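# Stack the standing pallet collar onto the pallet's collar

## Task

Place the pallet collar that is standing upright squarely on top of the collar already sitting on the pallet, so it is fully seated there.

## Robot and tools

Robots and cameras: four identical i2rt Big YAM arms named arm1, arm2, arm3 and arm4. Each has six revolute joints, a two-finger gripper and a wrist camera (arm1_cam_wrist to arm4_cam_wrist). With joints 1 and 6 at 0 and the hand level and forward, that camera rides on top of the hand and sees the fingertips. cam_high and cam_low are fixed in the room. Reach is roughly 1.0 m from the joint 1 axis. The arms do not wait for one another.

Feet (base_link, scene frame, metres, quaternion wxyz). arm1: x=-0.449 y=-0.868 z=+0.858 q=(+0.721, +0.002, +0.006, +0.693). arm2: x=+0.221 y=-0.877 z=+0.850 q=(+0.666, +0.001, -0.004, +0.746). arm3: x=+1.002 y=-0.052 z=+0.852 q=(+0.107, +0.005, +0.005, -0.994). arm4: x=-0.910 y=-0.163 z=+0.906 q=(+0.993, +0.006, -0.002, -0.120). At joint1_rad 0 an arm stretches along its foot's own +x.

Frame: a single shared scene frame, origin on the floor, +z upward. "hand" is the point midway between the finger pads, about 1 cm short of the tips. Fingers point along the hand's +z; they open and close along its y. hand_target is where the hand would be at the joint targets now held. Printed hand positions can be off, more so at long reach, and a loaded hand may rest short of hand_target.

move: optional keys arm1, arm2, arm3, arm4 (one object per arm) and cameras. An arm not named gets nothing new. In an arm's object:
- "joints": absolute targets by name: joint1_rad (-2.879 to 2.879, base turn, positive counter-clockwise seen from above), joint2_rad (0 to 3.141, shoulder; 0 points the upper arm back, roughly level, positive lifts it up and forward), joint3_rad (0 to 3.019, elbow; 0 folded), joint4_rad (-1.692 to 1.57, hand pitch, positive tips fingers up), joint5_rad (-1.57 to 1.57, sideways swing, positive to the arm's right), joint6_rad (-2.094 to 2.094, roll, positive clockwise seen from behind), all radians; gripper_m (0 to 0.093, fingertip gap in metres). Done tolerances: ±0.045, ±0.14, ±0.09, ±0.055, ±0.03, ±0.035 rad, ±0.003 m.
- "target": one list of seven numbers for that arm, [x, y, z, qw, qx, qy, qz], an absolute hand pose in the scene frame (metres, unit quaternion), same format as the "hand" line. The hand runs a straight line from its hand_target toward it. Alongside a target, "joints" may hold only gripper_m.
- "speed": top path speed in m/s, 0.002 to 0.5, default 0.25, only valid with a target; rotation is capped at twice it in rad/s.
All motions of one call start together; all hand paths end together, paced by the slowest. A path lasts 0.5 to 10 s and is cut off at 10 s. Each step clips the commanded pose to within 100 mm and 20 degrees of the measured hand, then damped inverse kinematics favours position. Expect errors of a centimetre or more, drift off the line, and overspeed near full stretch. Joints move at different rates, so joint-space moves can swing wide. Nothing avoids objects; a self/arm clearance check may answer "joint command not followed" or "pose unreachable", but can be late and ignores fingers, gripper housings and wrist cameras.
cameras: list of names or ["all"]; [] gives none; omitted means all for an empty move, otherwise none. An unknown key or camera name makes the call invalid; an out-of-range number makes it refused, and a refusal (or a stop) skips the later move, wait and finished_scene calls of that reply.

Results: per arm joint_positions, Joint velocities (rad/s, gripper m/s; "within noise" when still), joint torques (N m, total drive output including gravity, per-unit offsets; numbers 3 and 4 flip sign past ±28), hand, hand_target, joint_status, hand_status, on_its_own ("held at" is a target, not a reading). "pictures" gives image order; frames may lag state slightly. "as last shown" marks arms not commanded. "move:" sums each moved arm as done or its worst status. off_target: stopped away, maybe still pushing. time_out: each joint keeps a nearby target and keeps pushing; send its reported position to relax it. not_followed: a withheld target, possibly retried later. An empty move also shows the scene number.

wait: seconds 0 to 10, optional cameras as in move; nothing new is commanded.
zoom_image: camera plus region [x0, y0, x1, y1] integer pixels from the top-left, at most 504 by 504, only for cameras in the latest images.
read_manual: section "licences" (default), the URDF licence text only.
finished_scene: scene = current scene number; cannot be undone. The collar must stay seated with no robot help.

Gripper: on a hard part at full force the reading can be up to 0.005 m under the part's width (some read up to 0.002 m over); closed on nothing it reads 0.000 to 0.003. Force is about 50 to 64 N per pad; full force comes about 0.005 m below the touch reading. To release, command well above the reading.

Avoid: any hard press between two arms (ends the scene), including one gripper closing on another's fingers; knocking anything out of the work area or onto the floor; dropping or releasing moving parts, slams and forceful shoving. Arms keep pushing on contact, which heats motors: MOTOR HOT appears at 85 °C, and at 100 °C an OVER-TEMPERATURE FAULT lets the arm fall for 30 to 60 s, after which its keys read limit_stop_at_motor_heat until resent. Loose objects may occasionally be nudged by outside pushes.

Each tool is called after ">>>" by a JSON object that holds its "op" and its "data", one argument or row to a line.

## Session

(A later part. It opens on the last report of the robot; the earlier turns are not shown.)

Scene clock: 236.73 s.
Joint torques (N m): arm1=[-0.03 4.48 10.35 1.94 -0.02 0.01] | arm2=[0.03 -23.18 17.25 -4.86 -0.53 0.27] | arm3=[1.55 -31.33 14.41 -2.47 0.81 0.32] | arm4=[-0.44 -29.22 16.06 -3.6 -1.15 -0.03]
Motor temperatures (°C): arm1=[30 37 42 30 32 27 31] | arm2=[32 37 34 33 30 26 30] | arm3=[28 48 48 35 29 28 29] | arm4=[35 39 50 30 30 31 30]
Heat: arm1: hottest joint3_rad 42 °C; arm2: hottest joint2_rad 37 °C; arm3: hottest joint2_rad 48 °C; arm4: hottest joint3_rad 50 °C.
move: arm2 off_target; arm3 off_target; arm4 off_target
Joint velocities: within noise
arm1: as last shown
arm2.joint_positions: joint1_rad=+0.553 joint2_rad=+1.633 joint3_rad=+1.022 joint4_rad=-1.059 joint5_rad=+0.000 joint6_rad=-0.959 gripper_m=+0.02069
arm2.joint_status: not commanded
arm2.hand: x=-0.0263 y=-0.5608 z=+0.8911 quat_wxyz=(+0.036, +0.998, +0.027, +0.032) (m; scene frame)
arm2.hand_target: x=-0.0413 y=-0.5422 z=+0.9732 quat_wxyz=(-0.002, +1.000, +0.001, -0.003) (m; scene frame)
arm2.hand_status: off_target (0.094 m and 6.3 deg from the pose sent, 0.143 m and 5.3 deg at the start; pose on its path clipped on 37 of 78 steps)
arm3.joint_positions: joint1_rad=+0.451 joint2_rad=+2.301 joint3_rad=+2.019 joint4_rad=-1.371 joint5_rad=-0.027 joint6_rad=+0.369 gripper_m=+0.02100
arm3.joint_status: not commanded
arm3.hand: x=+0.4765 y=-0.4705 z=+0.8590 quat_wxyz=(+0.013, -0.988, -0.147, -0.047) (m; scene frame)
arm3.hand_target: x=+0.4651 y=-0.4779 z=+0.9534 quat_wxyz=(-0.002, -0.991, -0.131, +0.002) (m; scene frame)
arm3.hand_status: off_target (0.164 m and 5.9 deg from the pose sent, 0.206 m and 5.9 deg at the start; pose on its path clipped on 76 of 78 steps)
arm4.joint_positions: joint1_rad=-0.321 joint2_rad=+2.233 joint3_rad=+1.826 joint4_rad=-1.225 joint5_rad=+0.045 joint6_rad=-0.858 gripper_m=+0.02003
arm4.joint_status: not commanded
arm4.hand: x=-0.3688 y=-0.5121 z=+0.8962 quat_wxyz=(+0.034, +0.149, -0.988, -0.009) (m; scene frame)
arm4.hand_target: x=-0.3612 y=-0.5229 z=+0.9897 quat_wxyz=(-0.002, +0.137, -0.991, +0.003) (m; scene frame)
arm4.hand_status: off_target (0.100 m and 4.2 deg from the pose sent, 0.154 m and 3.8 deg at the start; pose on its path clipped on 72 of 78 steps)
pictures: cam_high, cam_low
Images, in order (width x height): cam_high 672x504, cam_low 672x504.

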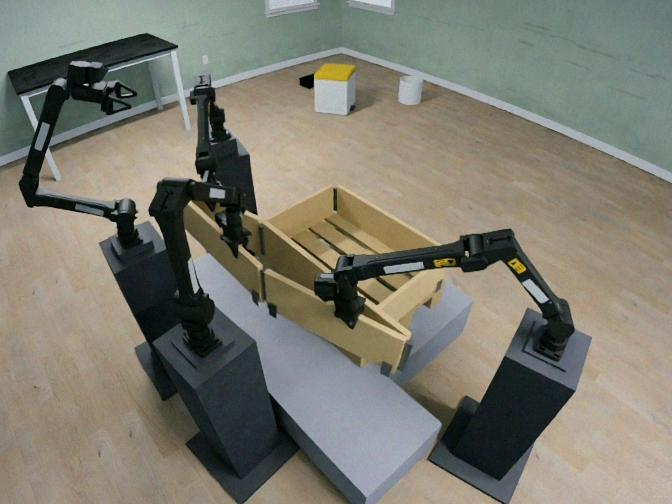

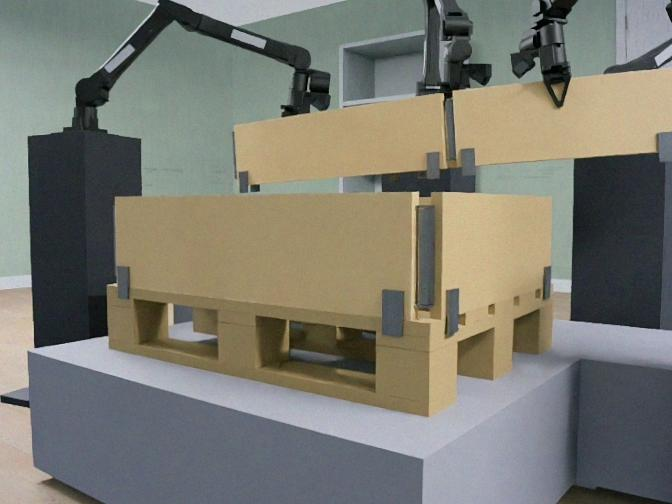

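>>> {"op": "move", "data": {
  "arm2": {"target":[0.045,-0.495,0.985,0,-1,0,0],"speed":0.09},
  "arm3": {"target":[0.485,-0.33,1.0,0,-0.954,-0.301,0],"speed":0.09},
  "arm4": {"target":[-0.335,-0.355,1.0,0,-0.301,0.954,0],"speed":0.09},
  "cameras": ["arm1_cam_wrist","cam_high","cam_low"]
}}

Scene clock: 247.47 s.
Joint torques (N m): arm1=[0.03 4.54 10.33 1.94 -0.01 0.01] | arm2=[-0.38 -20.54 15.13 -2.95 -0.87 -0.18] | arm3=[0.15 -31.15 10.76 -1.47 -0.1 -0.1] | arm4=[-0.44 -29.8 9.88 -2.24 -1.57 -0.17]
Motor temperatures (°C): arm1=[30 37 42 30 32 27 31] | arm2=[31 38 35 33 30 26 31] | arm3=[28 47 49 35 29 27 29] | arm4=[35 42 53 30 31 31 30]
Heat: arm1: hottest joint3_rad 42 °C; arm2: hottest joint2_rad 38 °C; arm3: hottest joint3_rad 49 °C; arm4: hottest joint3_rad 53 °C.
move: arm2 off_target; arm3 off_target; arm4 off_target
Joint velocities: within noise
arm1: as last shown
arm2.joint_positions: joint1_rad=+0.322 joint2_rad=+1.584 joint3_rad=+1.047 joint4_rad=-1.135 joint5_rad=+0.013 joint6_rad=-1.143 gripper_m=+0.02033
arm2.joint_status: not commanded
arm2.hand: x=+0.0559 y=-0.5152 z=+0.9197 quat_wxyz=(+0.040, +0.999, +0.004, +0.029) (m; scene frame)
arm2.hand_target: x=+0.0472 y=-0.4983 z=+0.9817 quat_wxyz=(+0.000, +1.000, +0.000, +0.001) (m; scene frame)
arm2.hand_status: off_target (0.069 m and 5.7 deg from the pose sent, 0.135 m and 6.3 deg at the start)
arm3.joint_positions: joint1_rad=+0.294 joint2_rad=+2.031 joint3_rad=+1.605 joint4_rad=-1.265 joint5_rad=+0.001 joint6_rad=-0.114 gripper_m=+0.02089
arm3.joint_status: not commanded
arm3.hand: x=+0.5049 y=-0.3292 z=+0.8820 quat_wxyz=(+0.016, -0.950, -0.306, -0.065) (m; scene frame)
arm3.hand_target: x=+0.4917 y=-0.3277 z=+0.9745 quat_wxyz=(+0.002, -0.954, -0.301, +0.001) (m; scene frame)
arm3.hand_status: off_target (0.120 m and 7.7 deg from the pose sent, 0.199 m and 19.0 deg at the start; pose on its path clipped on 74 of 85 steps)
arm4.joint_positions: joint1_rad=-0.066 joint2_rad=+2.125 joint3_rad=+1.684 joint4_rad=-1.191 joint5_rad=+0.054 joint6_rad=-0.923 gripper_m=+0.02003
arm4.joint_status: not commanded
arm4.hand: x=-0.3318 y=-0.3557 z=+0.9164 quat_wxyz=(+0.036, +0.305, -0.952, +0.000) (m; scene frame)
arm4.hand_target: x=-0.3347 y=-0.3548 z=+0.9939 quat_wxyz=(-0.002, +0.303, -0.953, +0.001) (m; scene frame)
arm4.hand_status: off_target (0.084 m and 4.1 deg from the pose sent, 0.191 m and 18.3 deg at the start)
pictures: arm1_cam_wrist, cam_high, cam_low
Images, in order (width x height): arm1_cam_wrist 672x504, cam_high 672x504, cam_low 672x504.

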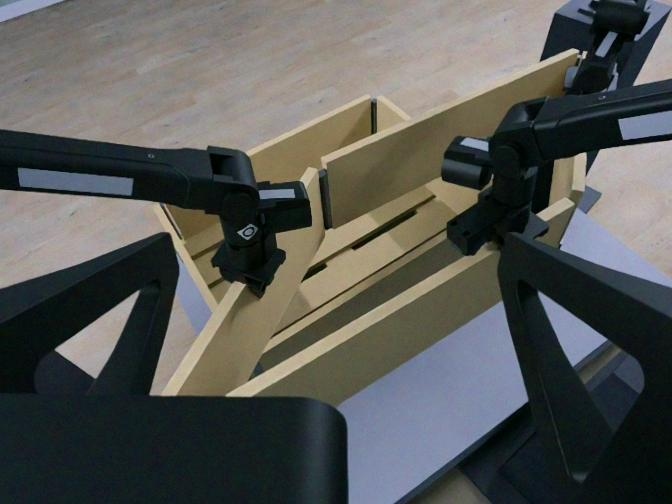

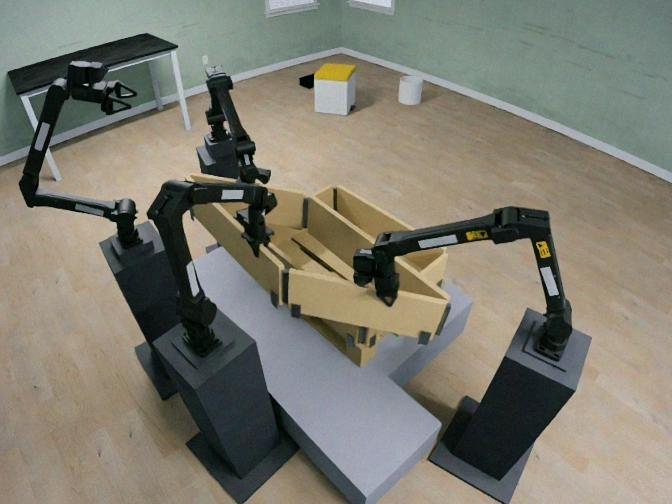

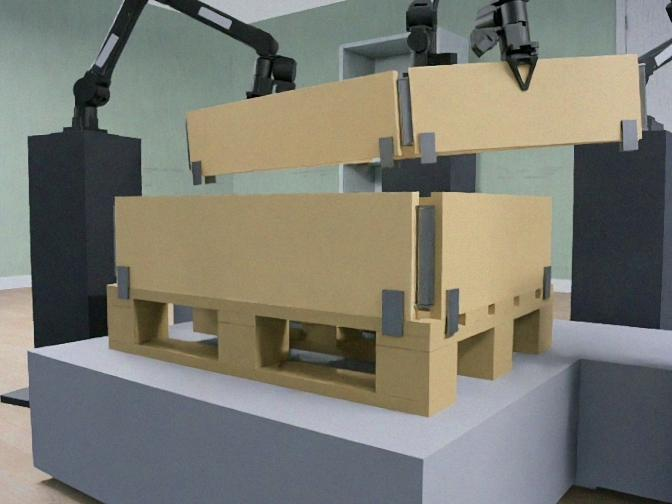

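>>> {"op": "move", "data": {
  "arm2": {"target":[0.135,-0.437,0.97,0,-1,0,0],"speed":0.09},
  "arm3": {"target":[0.488,-0.18,1.0,0,-0.895,-0.446,0],"speed":0.09},
  "arm4": {"target":[-0.328,-0.213,0.99,0,-0.446,0.895,0],"speed":0.09},
  "cameras": ["arm1_cam_wrist","cam_high","cam_low"]
}}

Scene clock: 254.80 s.
Joint torques (N m): arm1=[0.03 4.54 10.33 1.94 -0.02 0.01] | arm2=[-0.38 -17.55 14.15 -1.95 -0.89 -0.41] | arm3=[-0.79 -29.57 10.91 -1.94 -0.74 -0.19] | arm4=[0.56 -29.51 8.81 -2.67 -1.74 0.02]
Motor temperatures (°C): arm1=[30 37 42 30 32 27 31] | arm2=[31 38 37 33 30 26 31] | arm3=[28 48 49 35 29 27 30] | arm4=[35 44 51 29 32 31 30]
Heat: arm1: hottest joint3_rad 42 °C; arm2: hottest joint2_rad 38 °C; arm3: hottest joint3_rad 49 °C; arm4: hottest joint3_rad 51 °C.
move: arm2 off_target; arm3 off_target; arm4 off_target
Joint velocities: within noise
arm1: as last shown
arm2.joint_positions: joint1_rad=+0.086 joint2_rad=+1.623 joint3_rad=+1.124 joint4_rad=-1.137 joint5_rad=+0.016 joint6_rad=-1.344 gripper_m=+0.01974
arm2.joint_status: not commanded
arm2.hand: x=+0.1393 y=-0.4561 z=+0.9294 quat_wxyz=(+0.026, +0.999, -0.014, +0.016) (m; scene frame)
arm2.hand_target: x=+0.1360 y=-0.4389 z=+0.9694 quat_wxyz=(-0.001, +1.000, -0.004, +0.002) (m; scene frame)
arm2.hand_status: off_target (0.045 m and 3.9 deg from the pose sent, 0.122 m and 5.7 deg at the start)
arm3.joint_positions: joint1_rad=+0.053 joint2_rad=+1.889 joint3_rad=+1.436 joint4_rad=-1.235 joint5_rad=+0.024 joint6_rad=-0.672 gripper_m=+0.02085
arm3.joint_status: not commanded
arm3.hand: x=+0.4998 y=-0.1856 z=+0.9032 quat_wxyz=(+0.003, -0.889, -0.452, -0.066) (m; scene frame)
arm3.hand_target: x=+0.4912 y=-0.1777 z=+0.9925 quat_wxyz=(+0.007, -0.895, -0.447, -0.001) (m; scene frame)
arm3.hand_status: off_target (0.098 m and 7.7 deg from the pose sent, 0.191 m and 18.9 deg at the start; pose on its path clipped on 45 of 74 steps)
arm4.joint_positions: joint1_rad=+0.159 joint2_rad=+2.090 joint3_rad=+1.596 joint4_rad=-1.122 joint5_rad=+0.057 joint6_rad=-1.019 gripper_m=+0.02003
arm4.joint_status: not commanded
arm4.hand: x=-0.3191 y=-0.2210 z=+0.9081 quat_wxyz=(+0.029, +0.453, -0.891, +0.008) (m; scene frame)
arm4.hand_target: x=-0.3267 y=-0.2130 z=+0.9828 quat_wxyz=(-0.002, +0.448, -0.894, +0.001) (m; scene frame)
arm4.hand_status: off_target (0.083 m and 3.6 deg from the pose sent, 0.161 m and 18.0 deg at the start)
pictures: arm1_cam_wrist, cam_high, cam_low
Images, in order (width x height): arm1_cam_wrist 672x504, cam_high 672x504, cam_low 672x504.

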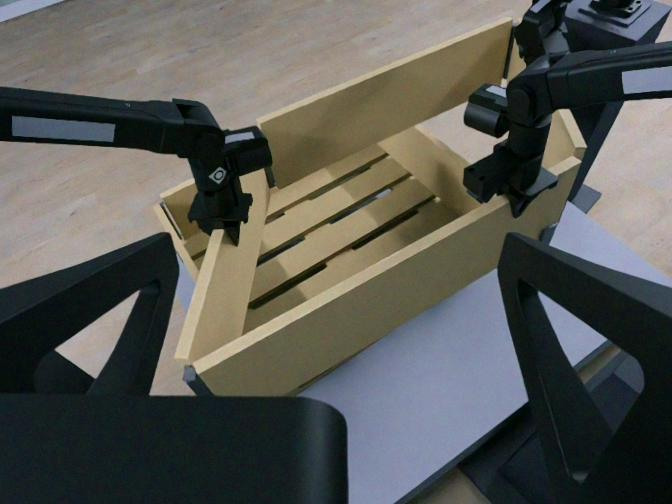

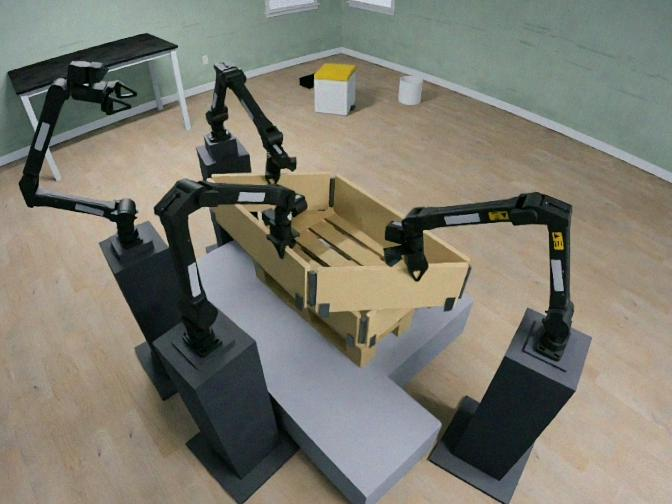

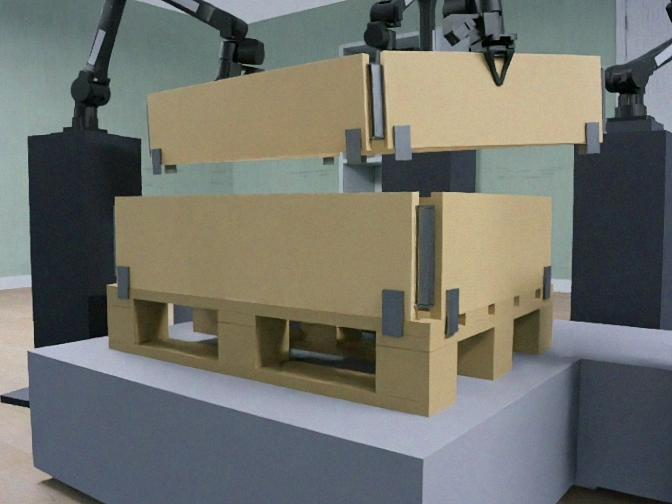

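>>> {"op": "move", "data": {
  "arm2": {"target":[0.21,-0.373,0.965,0,-1,0,0],"speed":0.09},
  "arm3": {"target":[0.452,-0.055,1.0,0,-0.809,-0.588,0],"speed":0.09},
  "arm4": {"target":[-0.36,-0.095,0.985,0,-0.588,0.809,0],"speed":0.09},
  "cameras": ["cam_high","cam_low"]
}}

>>> {"op": "move", "data": {
  "arm2": {"target":[0.265,-0.345,0.96,0,-1,0,0],"speed":0.09},
  "arm3": {"target":[0.385,0.005,1.0,0,-0.707,-0.707,0],"speed":0.09},
  "arm4": {"target":[-0.40,-0.04,0.985,0,-0.707,0.707,0],"speed":0.09},
  "cameras": ["all"]
}}

Scene clock: 265.03 s.
Joint torques (N m): arm1=[0.03 4.48 10.33 1.94 -0.02 0] | arm2=[-1.44 -18.55 13.3 -1.57 -0.32 -0.59] | arm3=[-0.79 -25.7 14.11 -3.34 -1.06 -0.42] | arm4=[2.2 -29.74 7.01 -3.18 -1.85 -0.04]
Motor temperatures (°C): arm1=[30 37 42 30 32 27 31] | arm2=[31 38 39 32 30 26 31] | arm3=[28 47 49 35 29 27 30] | arm4=[35 42 50 29 33 30 31]
Heat: arm1: hottest joint3_rad 42 °C; arm2: hottest joint3_rad 39 °C; arm3: hottest joint3_rad 49 °C; arm4: hottest joint3_rad 50 °C.
move: arm2 off_target; arm3 off_target; arm4 off_target
Joint velocities: within noise
arm1: as last shown
arm2.joint_positions: joint1_rad=-0.069 joint2_rad=+1.748 joint3_rad=+1.306 joint4_rad=-1.172 joint5_rad=+0.002 joint6_rad=-1.503 gripper_m=+0.01967
arm2.joint_status: not commanded
arm2.hand: x=+0.2002 y=-0.3878 z=+0.9350 quat_wxyz=(+0.018, +1.000, -0.012, +0.004) (m; scene frame)
arm2.hand_target: x=+0.2102 y=-0.3743 z=+0.9649 quat_wxyz=(-0.001, +1.000, -0.001, +0.001) (m; scene frame)
arm2.hand_status: off_target (0.035 m and 2.5 deg from the pose sent, 0.115 m and 3.9 deg at the start)
arm3.joint_positions: joint1_rad=-0.189 joint2_rad=+1.894 joint3_rad=+1.472 joint4_rad=-1.215 joint5_rad=+0.021 joint6_rad=-1.211 gripper_m=+0.02086
arm3.joint_status: not commanded
arm3.hand: x=+0.4631 y=-0.0628 z=+0.9133 quat_wxyz=(-0.008, -0.814, -0.579, -0.040) (m; scene frame)
arm3.hand_target: x=+0.4554 y=-0.0549 z=+0.9952 quat_wxyz=(+0.005, -0.812, -0.584, +0.001) (m; scene frame)
arm3.hand_status: off_target (0.088 m and 4.8 deg from the pose sent, 0.169 m and 19.6 deg at the start)
arm4.joint_positions: joint1_rad=+0.346 joint2_rad=+2.045 joint3_rad=+1.496 joint4_rad=-1.054 joint5_rad=+0.059 joint6_rad=-1.138 gripper_m=+0.01970
arm4.joint_status: not commanded
arm4.hand: x=-0.3389 y=-0.1130 z=+0.9023 quat_wxyz=(+0.022, +0.583, -0.812, +0.014) (m; scene frame)
arm4.hand_target: x=-0.3577 y=-0.0962 z=+0.9754 quat_wxyz=(-0.001, +0.588, -0.809, +0.000) (m; scene frame)
arm4.hand_status: off_target (0.087 m and 3.1 deg from the pose sent, 0.153 m and 18.5 deg at the start)
pictures: cam_high, cam_low
Images, in order (width x height): cam_high 672x504, cam_low 672x504.

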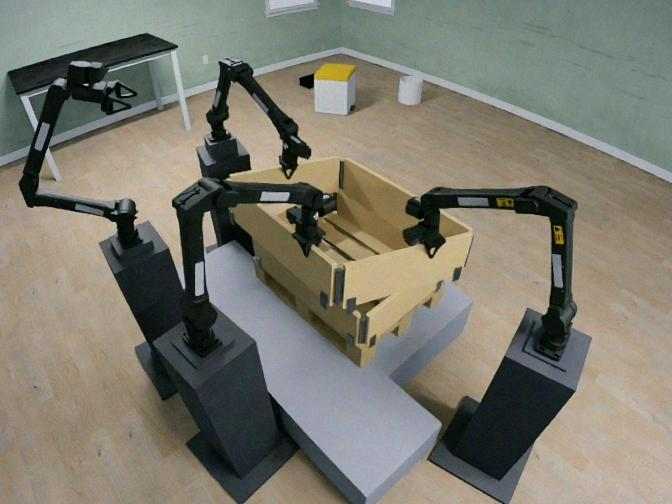

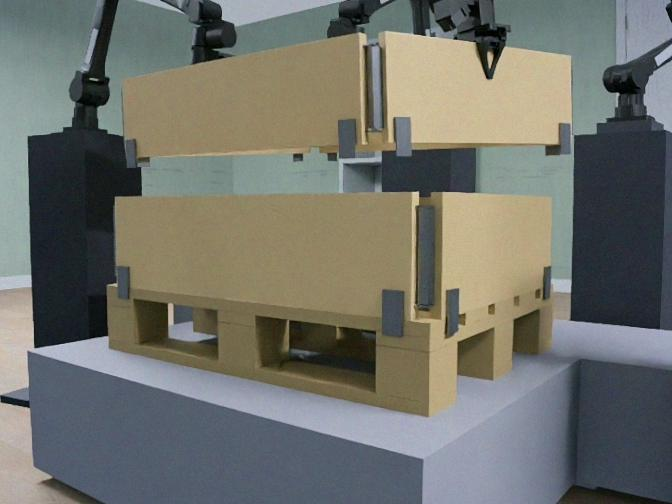

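Scene clock: 267.53 s.
Joint torques (N m): arm1=[0.03 4.48 10.35 1.94 -0.02 0] | arm2=[-2.43 -19.78 13.07 -1.39 -0.02 -0.78] | arm3=[-1.61 -27.75 15.73 -4.63 -1.22 -0.54] | arm4=[2.37 -28.45 8.47 -3.07 -2.08 0.01]
Motor temperatures (°C): arm1=[30 37 42 30 32 27 31] | arm2=[31 38 39 32 30 26 31] | arm3=[28 47 50 35 29 27 30] | arm4=[35 42 49 29 34 30 31]
Heat: arm1: hottest joint3_rad 42 °C; arm2: hottest joint3_rad 39 °C; arm3: hottest joint3_rad 50 °C; arm4: hottest joint3_rad 49 °C.
move: arm2 off_target; arm3 off_target; arm4 off_target
Joint velocities: within noise
arm1.joint_positions: joint1_rad=-0.398 joint2_rad=+0.470 joint3_rad=+1.390 joint4_rad=-1.240 joint5_rad=+0.115 joint6_rad=+0.097 gripper_m=+0.09396
arm1.joint_status: not commanded
arm1.hand: x=-0.3492 y=-0.7115 z=+1.4449 quat_wxyz=(-0.499, +0.372, -0.723, -0.299) (m; scene frame)
arm1.hand_target: x=-0.3509 y=-0.7153 z=+1.4564 quat_wxyz=(-0.508, +0.368, -0.717, -0.306) (m; scene frame)
arm1.hand_status: not commanded
arm2.joint_positions: joint1_rad=-0.160 joint2_rad=+1.824 joint3_rad=+1.401 joint4_rad=-1.191 joint5_rad=-0.013 joint6_rad=-1.586 gripper_m=+0.01964
arm2.joint_status: not commanded
arm2.hand: x=+0.2434 y=-0.3576 z=+0.9308 quat_wxyz=(+0.018, +1.000, -0.016, -0.005) (m; scene frame)
arm2.hand_target: x=+0.2630 y=-0.3463 z=+0.9597 quat_wxyz=(-0.001, +1.000, -0.001, -0.003) (m; scene frame)
arm2.hand_status: off_target (0.038 m and 2.8 deg from the pose sent, 0.082 m and 2.5 deg at the start)
arm3.joint_positions: joint1_rad=-0.274 joint2_rad=+2.067 joint3_rad=+1.725 joint4_rad=-1.259 joint5_rad=+0.022 joint6_rad=-1.617 gripper_m=+0.02151
arm3.joint_status: not commanded
arm3.hand: x=+0.3888 y=-0.0120 z=+0.9045 quat_wxyz=(-0.003, -0.711, -0.702, -0.025) (m; scene frame)
arm3.hand_target: x=+0.3884 y=+0.0041 z=+0.9945 quat_wxyz=(+0.006, -0.708, -0.707, +0.002) (m; scene frame)
arm3.hand_status: off_target (0.097 m and 3.0 deg from the pose sent, 0.135 m and 19.7 deg at the start)
arm4.joint_positions: joint1_rad=+0.455 joint2_rad=+1.971 joint3_rad=+1.366 joint4_rad=-1.024 joint5_rad=+0.063 joint6_rad=-1.346 gripper_m=+0.01978
arm4.joint_status: not commanded
arm4.hand: x=-0.3877 y=-0.0604 z=+0.9016 quat_wxyz=(+0.035, +0.704, -0.709, +0.009) (m; scene frame)
arm4.hand_target: x=-0.3992 y=-0.0413 z=+0.9760 quat_wxyz=(-0.001, +0.708, -0.707, +0.000) (m; scene frame)
arm4.hand_status: off_target (0.087 m and 4.1 deg from the pose sent, 0.126 m and 19.0 deg at the start)
pictures: arm1_cam_wrist, arm2_cam_wrist, arm3_cam_wrist, arm4_cam_wrist, cam_high, cam_low
Images, in order (width x height): arm1_cam_wrist 672x504, arm2_cam_wrist 672x504, arm3_cam_wrist 672x504, arm4_cam_wrist 672x504, cam_high 672x504, cam_low 672x504.

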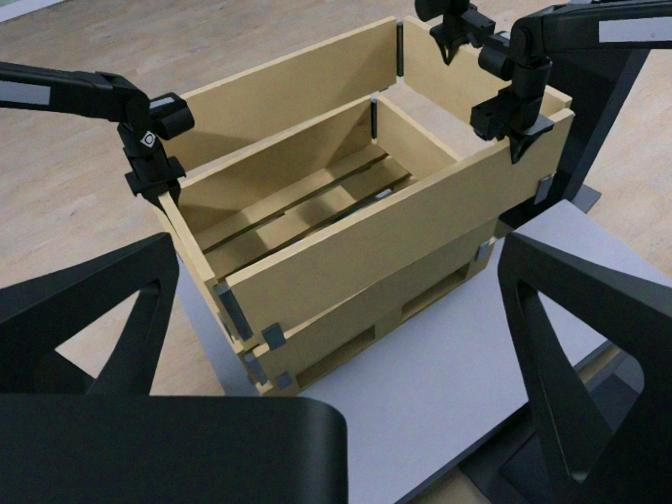

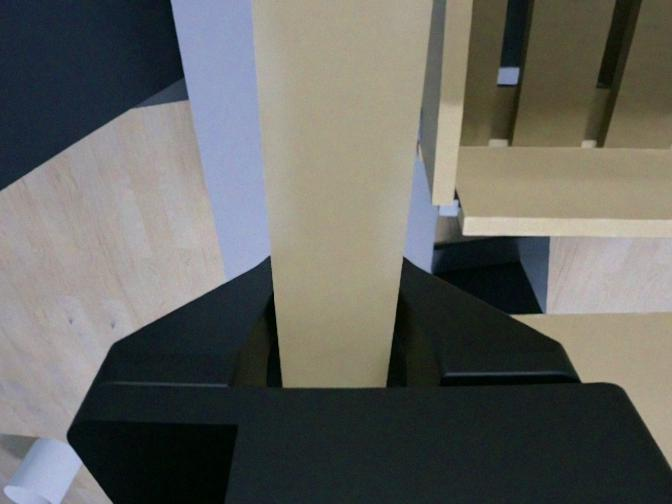

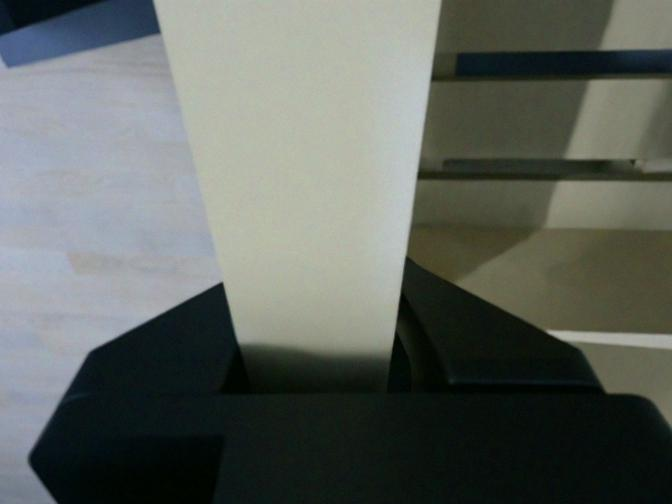

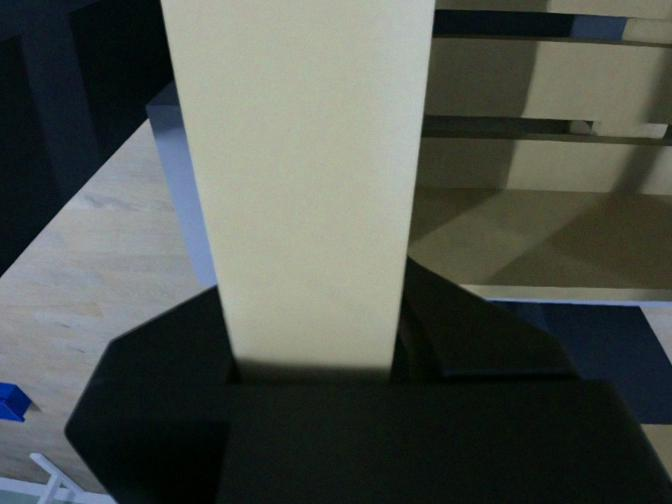

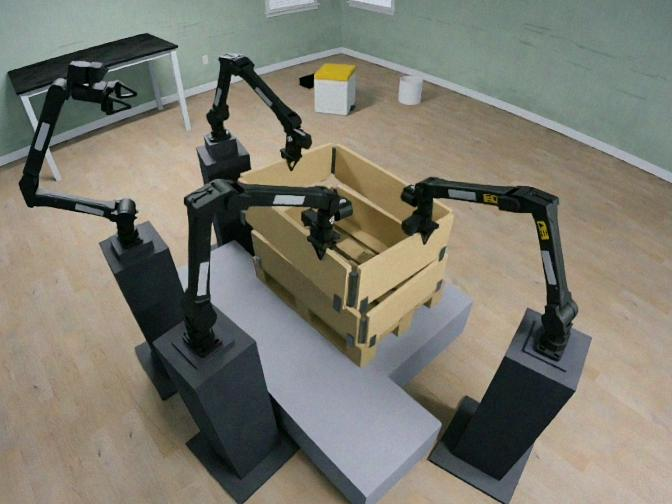

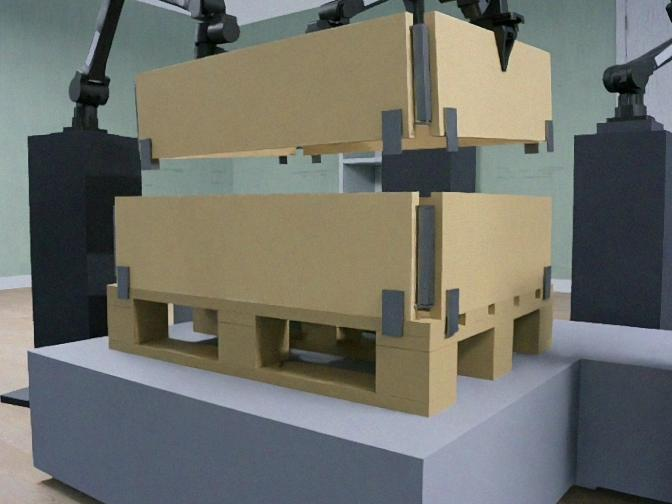

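>>> {"op": "move", "data": {
  "arm1": {"target":[-0.25,-0.33,1.28,0.2068,-0.676,0.676,0.2068],"speed":0.3},
  "arm2": {"target":[0.275,-0.34,0.935,0,-1,0,0],"speed":0.1},
  "cameras": ["all"]
}}

Scene clock: 321.20 s.
Joint torques (N m): arm1=[1.38 -13.16 17.31 0.53 -0.29 -0.11] | arm2=[-3.25 -17.9 11.82 -0.1 0.41 -0.83] | arm3=[-1.2 -28.4 15.45 -4.62 -1.32 -0.39] | arm4=[2.49 -28.45 8.44 -3.11 -2.06 0.12]
Motor temperatures (°C): arm1=[30 37 42 30 31 27 30] | arm2=[31 40 41 31 30 27 31] | arm3=[28 45 56 36 31 27 30] | arm4=[35 48 47 29 40 30 31]
Heat: arm1: hottest joint3_rad 42 °C; arm2: hottest joint3_rad 41 °C; arm3: hottest joint3_rad 56 °C; arm4: hottest joint2_rad 48 °C.
move: arm1 off_target; arm2 off_target
Joint velocities: within noise
arm1.joint_positions: joint1_rad=-0.390 joint2_rad=+1.530 joint3_rad=+1.788 joint4_rad=-1.318 joint5_rad=-0.206 joint6_rad=-0.336 gripper_m=+0.09396
arm1.joint_status: not commanded
arm1.hand: x=-0.2434 y=-0.3405 z=+1.2498 quat_wxyz=(-0.186, +0.667, -0.695, -0.192) (m; scene frame)
arm1.hand_target: x=-0.2494 y=-0.3331 z=+1.2800 quat_wxyz=(-0.209, +0.674, -0.679, -0.203) (m; scene frame)
arm1.hand_status: off_target (0.033 m and 3.8 deg from the pose sent, 0.427 m and 50.2 deg at the start)
arm2.joint_positions: joint1_rad=-0.167 joint2_rad=+1.838 joint3_rad=+1.401 joint4_rad=-1.175 joint5_rad=-0.013 joint6_rad=-1.598 gripper_m=+0.01964
arm2.joint_status: not commanded
arm2.hand: x=+0.2474 y=-0.3547 z=+0.9240 quat_wxyz=(+0.017, +1.000, -0.013, -0.006) (m; scene frame)
arm2.hand_target: x=+0.2749 y=-0.3418 z=+0.9352 quat_wxyz=(+0.001, +1.000, -0.001, +0.001) (m; scene frame)
arm2.hand_status: off_target (0.033 m and 2.5 deg from the pose sent, 0.036 m and 2.8 deg at the start)
arm3.joint_positions: joint1_rad=-0.280 joint2_rad=+2.074 joint3_rad=+1.729 joint4_rad=-1.259 joint5_rad=+0.026 joint6_rad=-1.633 gripper_m=+0.02183
arm3.joint_status: not commanded
arm3.hand: x=+0.3884 y=-0.0076 z=+0.9017 quat_wxyz=(-0.003, -0.708, -0.706, -0.027) (m; scene frame)
arm3.hand_target: x=+0.3883 y=+0.0042 z=+0.9945 quat_wxyz=(+0.007, -0.708, -0.707, +0.002) (m; scene frame)
arm3.hand_status: not commanded
arm4.joint_positions: joint1_rad=+0.455 joint2_rad=+1.971 joint3_rad=+1.366 joint4_rad=-1.022 joint5_rad=+0.062 joint6_rad=-1.357 gripper_m=+0.01979
arm4.joint_status: not commanded
arm4.hand: x=-0.3874 y=-0.0601 z=+0.9016 quat_wxyz=(+0.034, +0.708, -0.706, +0.009) (m; scene frame)
arm4.hand_target: x=-0.3992 y=-0.0411 z=+0.9760 quat_wxyz=(-0.002, +0.707, -0.707, +0.000) (m; scene frame)
arm4.hand_status: not commanded
pictures: arm1_cam_wrist, arm2_cam_wrist, arm3_cam_wrist, arm4_cam_wrist, cam_high, cam_low
Images, in order (width x height): arm1_cam_wrist 672x504, arm2_cam_wrist 672x504, arm3_cam_wrist 672x504, arm4_cam_wrist 672x504, cam_high 672x504, cam_low 672x504.

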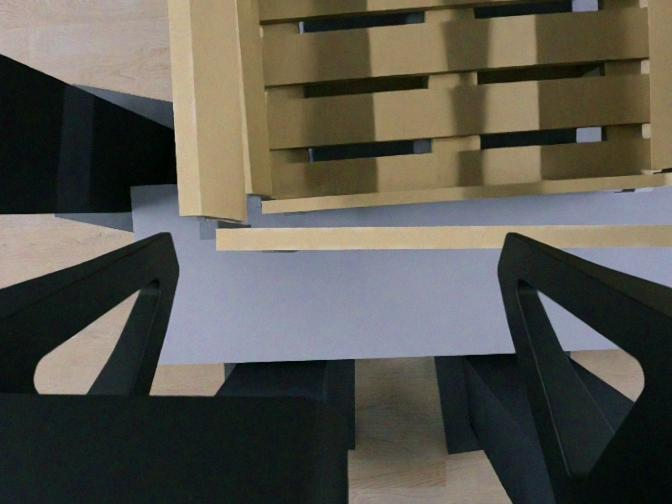

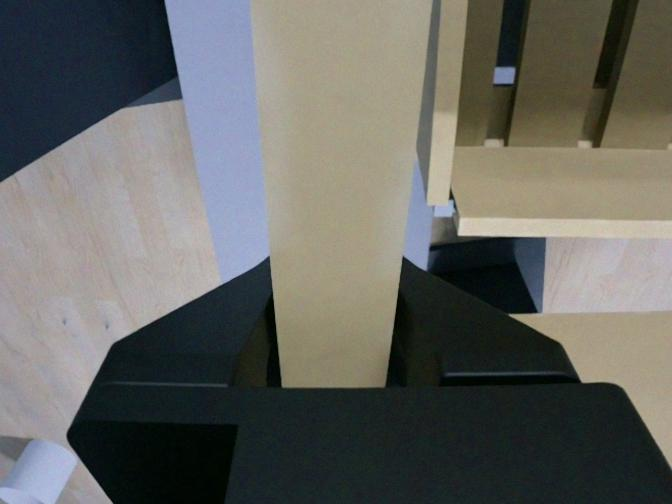

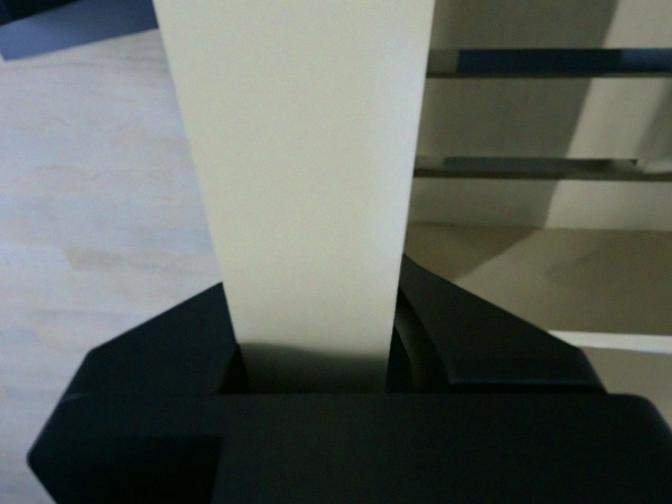

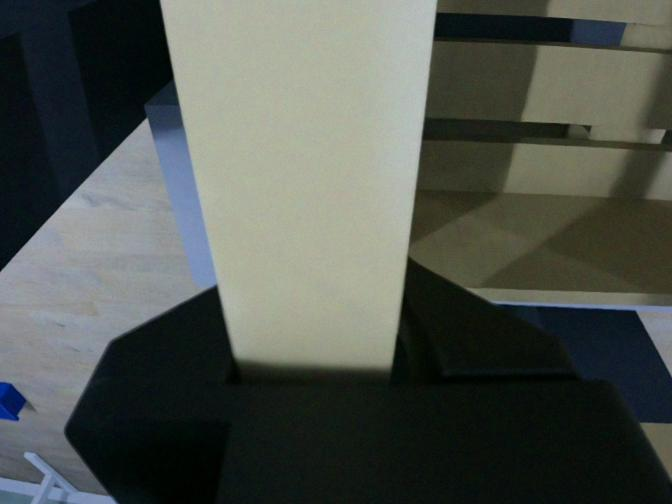

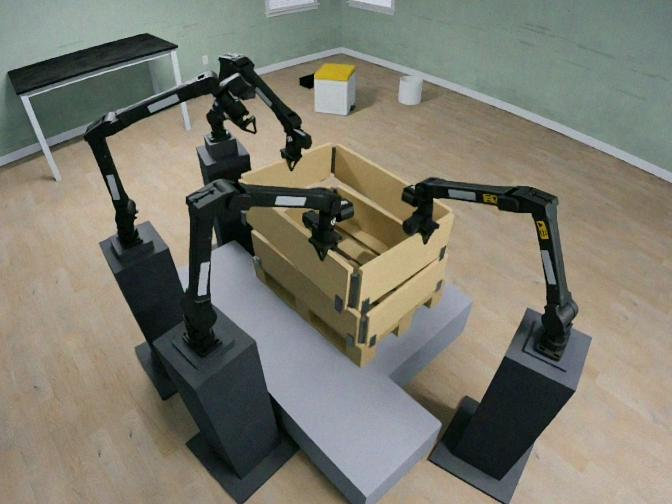

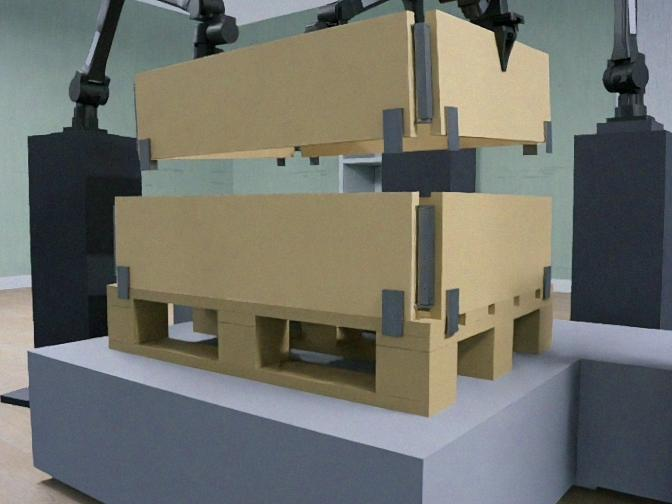

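>>> {"op": "move", "data": {
  "arm2": {"target":[0.25,-0.235,0.905,0,-0.9997,-0.026,0],"speed":0.1},
  "arm3": {"target":[0.363,0.112,0.995,0,-0.707,-0.707,0],"speed":0.1},
  "arm4": {"target":[-0.424,0.022,0.98,0,-0.707,0.707,0],"speed":0.1},
  "cameras": ["arm1_cam_wrist","arm2_cam_wrist","cam_high","cam_low"]
}}

Scene clock: 339.77 s.
Joint torques (N m): arm1=[1.32 -13.22 17.31 0.51 -0.29 -0.11] | arm2=[-2.2 -21.36 13.11 -0.5 0.61 -0.59] | arm3=[-0.38 -30.33 14.48 -5.16 -1.17 -0.17] | arm4=[2.73 -28.51 9.03 -3.1 -1.4 0.35]
Motor temperatures (°C): arm1=[30 37 45 30 31 27 30] | arm2=[31 39 41 31 30 27 31] | arm3=[28 51 64 36 32 27 30] | arm4=[34 48 46 29 41 30 32]
Heat: arm1: hottest joint3_rad 45 °C; arm2: hottest joint3_rad 41 °C; arm3: hottest joint3_rad 64 °C; arm4: hottest joint2_rad 48 °C.
move: arm2 off_target; arm3 off_target; arm4 off_target
Joint velocities: within noise
arm1: as last shown
arm1.hand_target: x=-0.2493 y=-0.3330 z=+1.2801 quat_wxyz=(-0.209, +0.674, -0.679, -0.203) (m; scene frame)
arm2.joint_positions: joint1_rad=-0.127 joint2_rad=+2.111 joint3_rad=+1.762 joint4_rad=-1.260 joint5_rad=-0.021 joint6_rad=-1.624 gripper_m=+0.01964
arm2.joint_status: not commanded
arm2.hand: x=+0.2266 y=-0.2526 z=+0.8978 quat_wxyz=(+0.015, +1.000, +0.020, -0.009) (m; scene frame)
arm2.hand_target: x=+0.2499 y=-0.2391 z=+0.9052 quat_wxyz=(+0.005, +1.000, +0.026, +0.000) (m; scene frame)
arm2.hand_status: off_target (0.030 m and 2.2 deg from the pose sent, 0.121 m and 4.9 deg at the start)
arm3.joint_positions: joint1_rad=-0.450 joint2_rad=+2.219 joint3_rad=+1.899 joint4_rad=-1.259 joint5_rad=+0.018 joint6_rad=-1.823 gripper_m=+0.02190
arm3.joint_status: not commanded
arm3.hand: x=+0.3564 y=+0.1060 z=+0.8728 quat_wxyz=(+0.001, -0.701, -0.713, -0.017) (m; scene frame)
arm3.hand_target: x=+0.3629 y=+0.1106 z=+0.9660 quat_wxyz=(+0.005, -0.704, -0.710, +0.001) (m; scene frame)
arm3.hand_status: off_target (0.122 m and 2.2 deg from the pose sent, 0.154 m and 3.2 deg at the start; pose on its path clipped on 50 of 59 steps)
arm4.joint_positions: joint1_rad=+0.578 joint2_rad=+1.971 joint3_rad=+1.331 joint4_rad=-1.004 joint5_rad=+0.042 joint6_rad=-1.257 gripper_m=+0.01945
arm4.joint_status: not commanded
arm4.hand: x=-0.4163 y=+0.0026 z=+0.8914 quat_wxyz=(+0.035, +0.716, -0.697, +0.001) (m; scene frame)
arm4.hand_target: x=-0.4239 y=+0.0205 z=+0.9704 quat_wxyz=(-0.002, +0.708, -0.706, -0.001) (m; scene frame)
arm4.hand_status: off_target (0.091 m and 4.3 deg from the pose sent, 0.119 m and 4.0 deg at the start)
pictures: arm1_cam_wrist, arm2_cam_wrist, cam_high, cam_low
Images, in order (width x height): arm1_cam_wrist 672x504, arm2_cam_wrist 672x504, cam_high 672x504, cam_low 672x504.

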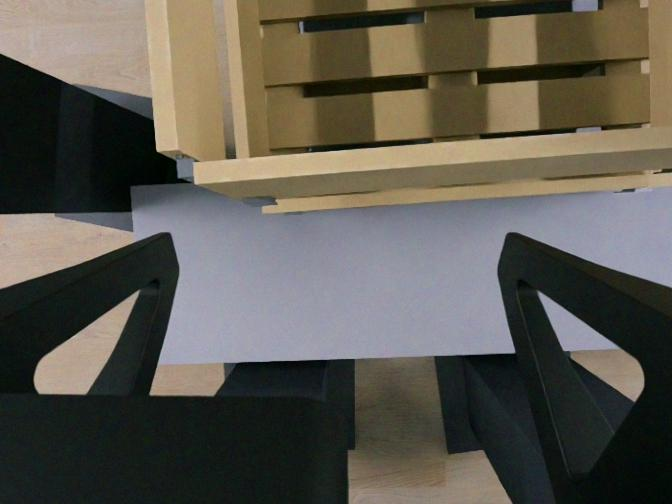

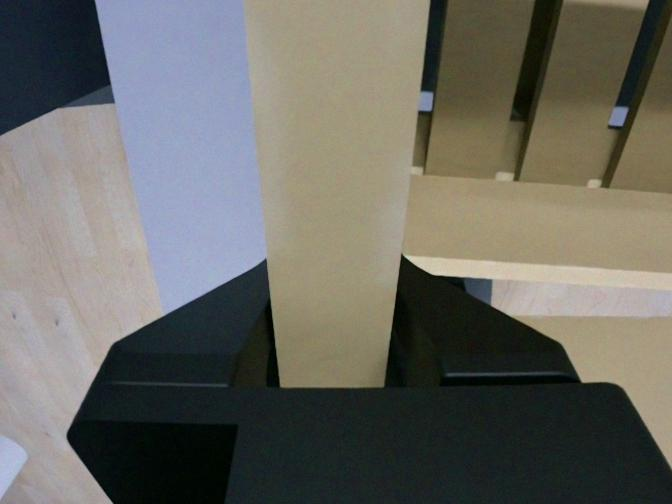

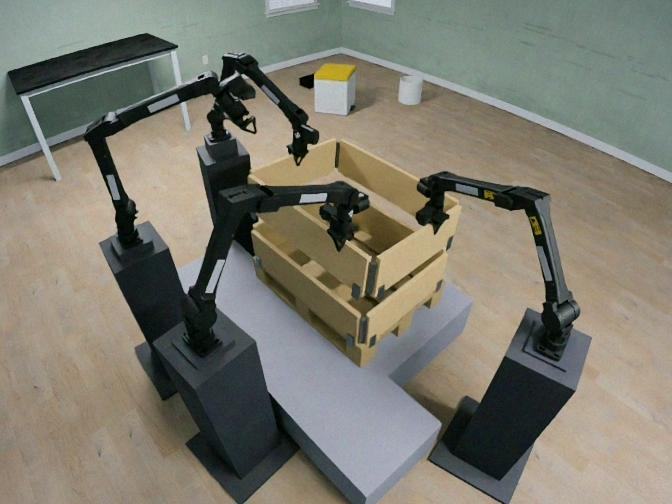

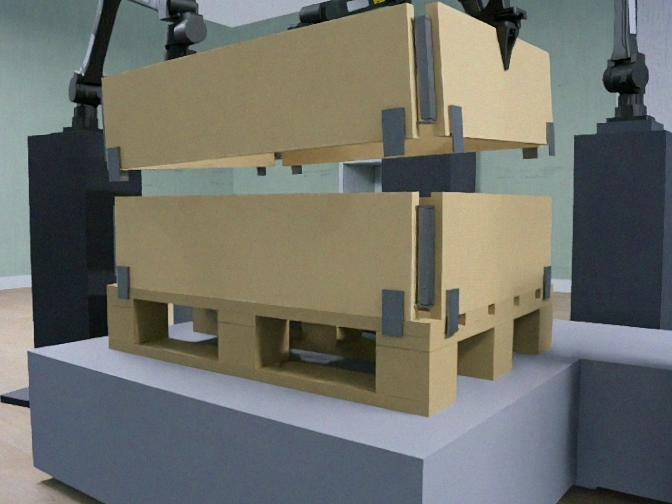

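>>> {"op": "move", "data": {
  "arm2": {"target":[0.24,-0.256,0.883,0,-0.9998,-0.0175,0],"speed":0.08},
  "arm3": {"target":[0.36,0.088,0.96,0,-0.707,-0.707,0],"speed":0.08},
  "arm4": {"target":[-0.428,0.012,0.94,0,-0.707,0.707,0],"speed":0.08},
  "cameras": ["arm1_cam_wrist","arm2_cam_wrist","cam_high","cam_low"]
}}

Scene clock: 352.63 s.
Joint torques (N m): arm1=[1.32 -13.22 17.31 0.51 -0.29 -0.11] | arm2=[-1.73 -23.3 8.49 0.39 0.61 -0.44] | arm3=[1.32 -31.85 11.96 -4.18 -1.11 0.07] | arm4=[1.67 -27.16 7.23 -2.73 -1.06 0.19]
Motor temperatures (°C): arm1=[30 37 47 30 31 27 30] | arm2=[31 37 39 31 30 27 31] | arm3=[28 54 62 37 32 27 31] | arm4=[34 48 45 29 40 30 32]
Heat: arm1: hottest joint3_rad 47 °C; arm2: hottest joint3_rad 39 °C; arm3: hottest joint3_rad 62 °C; arm4: hottest joint2_rad 48 °C.
move: arm2 off_target; arm3 off_target; arm4 off_target
Joint velocities: within noise
arm1: as last shown
arm2.joint_positions: joint1_rad=-0.117 joint2_rad=+2.107 joint3_rad=+1.699 joint4_rad=-1.189 joint5_rad=-0.020 joint6_rad=-1.608 gripper_m=+0.01964
arm2.joint_status: not commanded
arm2.hand: x=+0.2210 y=-0.2590 z=+0.8779 quat_wxyz=(+0.010, +1.000, +0.016, -0.008) (m; scene frame)
arm2.hand_target: x=+0.2400 y=-0.2563 z=+0.8831 quat_wxyz=(+0.000, +1.000, +0.017, +0.001) (m; scene frame)
arm2.hand_status: off_target (0.020 m and 1.4 deg from the pose sent, 0.020 m and 2.1 deg at the start)
arm3.joint_positions: joint1_rad=-0.438 joint2_rad=+2.236 joint3_rad=+1.899 joint4_rad=-1.259 joint5_rad=+0.015 joint6_rad=-1.800 gripper_m=+0.02193
arm3.joint_status: not commanded
arm3.hand: x=+0.3563 y=+0.0975 z=+0.8622 quat_wxyz=(-0.006, -0.705, -0.709, -0.020) (m; scene frame)
arm3.hand_target: x=+0.3602 y=+0.0886 z=+0.9529 quat_wxyz=(+0.002, -0.709, -0.705, +0.001) (m; scene frame)
arm3.hand_status: off_target (0.098 m and 2.4 deg from the pose sent, 0.089 m and 2.2 deg at the start)
arm4.joint_positions: joint1_rad=+0.577 joint2_rad=+1.987 joint3_rad=+1.287 joint4_rad=-0.919 joint5_rad=+0.036 joint6_rad=-1.251 gripper_m=+0.01927
arm4.joint_status: not commanded
arm4.hand: x=-0.4194 y=+0.0022 z=+0.8693 quat_wxyz=(+0.023, +0.713, -0.700, +0.003) (m; scene frame)
arm4.hand_target: x=-0.4276 y=+0.0114 z=+0.9327 quat_wxyz=(+0.000, +0.707, -0.707, +0.000) (m; scene frame)
arm4.hand_status: off_target (0.072 m and 2.9 deg from the pose sent, 0.051 m and 4.3 deg at the start)
pictures: arm1_cam_wrist, arm2_cam_wrist, cam_high, cam_low
Images, in order (width x height): arm1_cam_wrist 672x504, arm2_cam_wrist 672x504, cam_high 672x504, cam_low 672x504.

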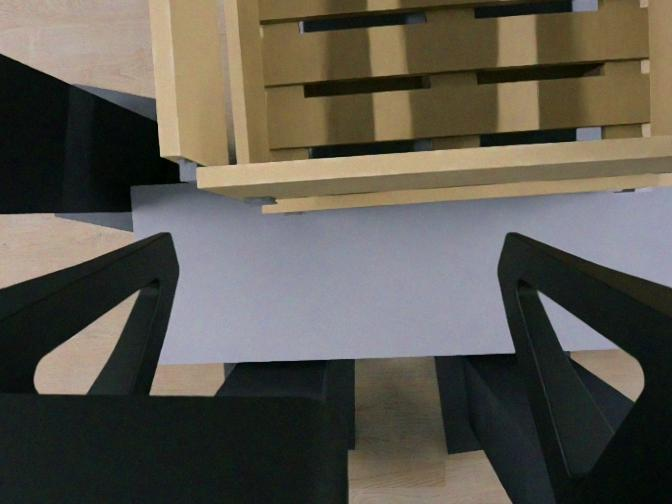

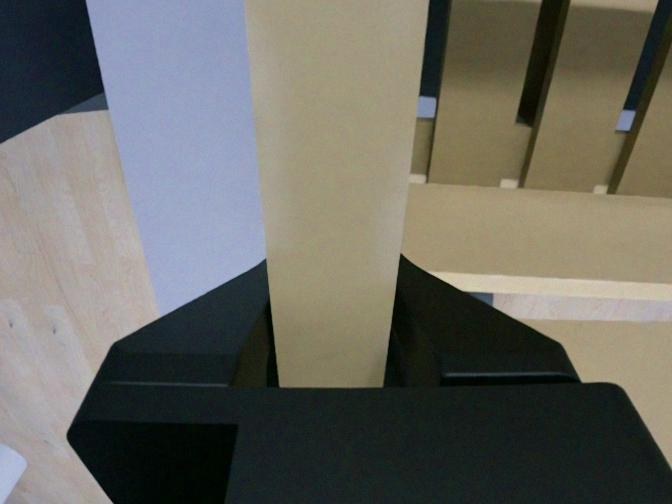

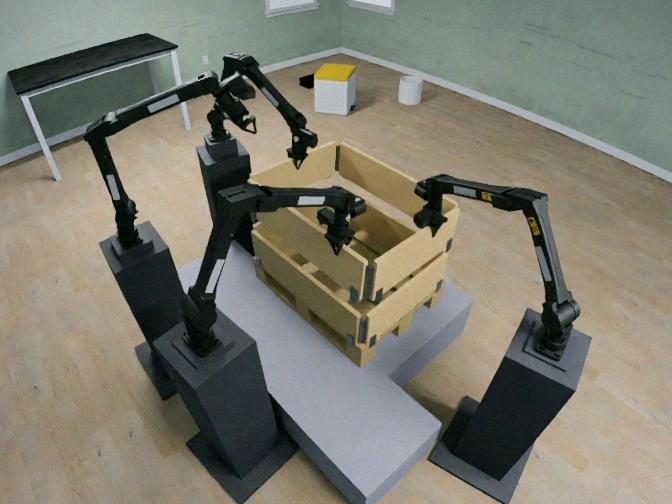

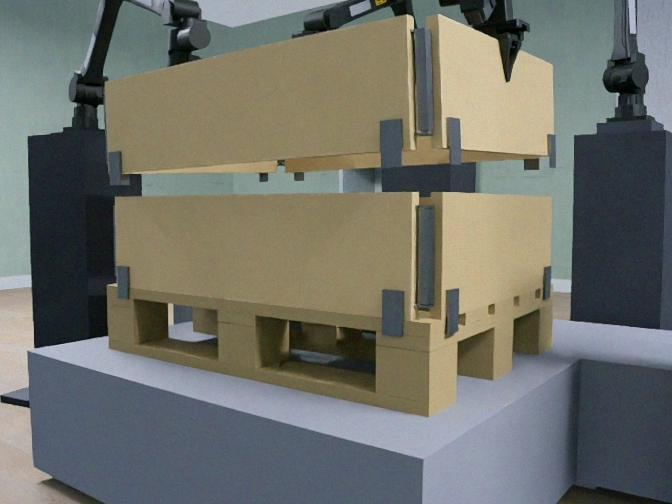

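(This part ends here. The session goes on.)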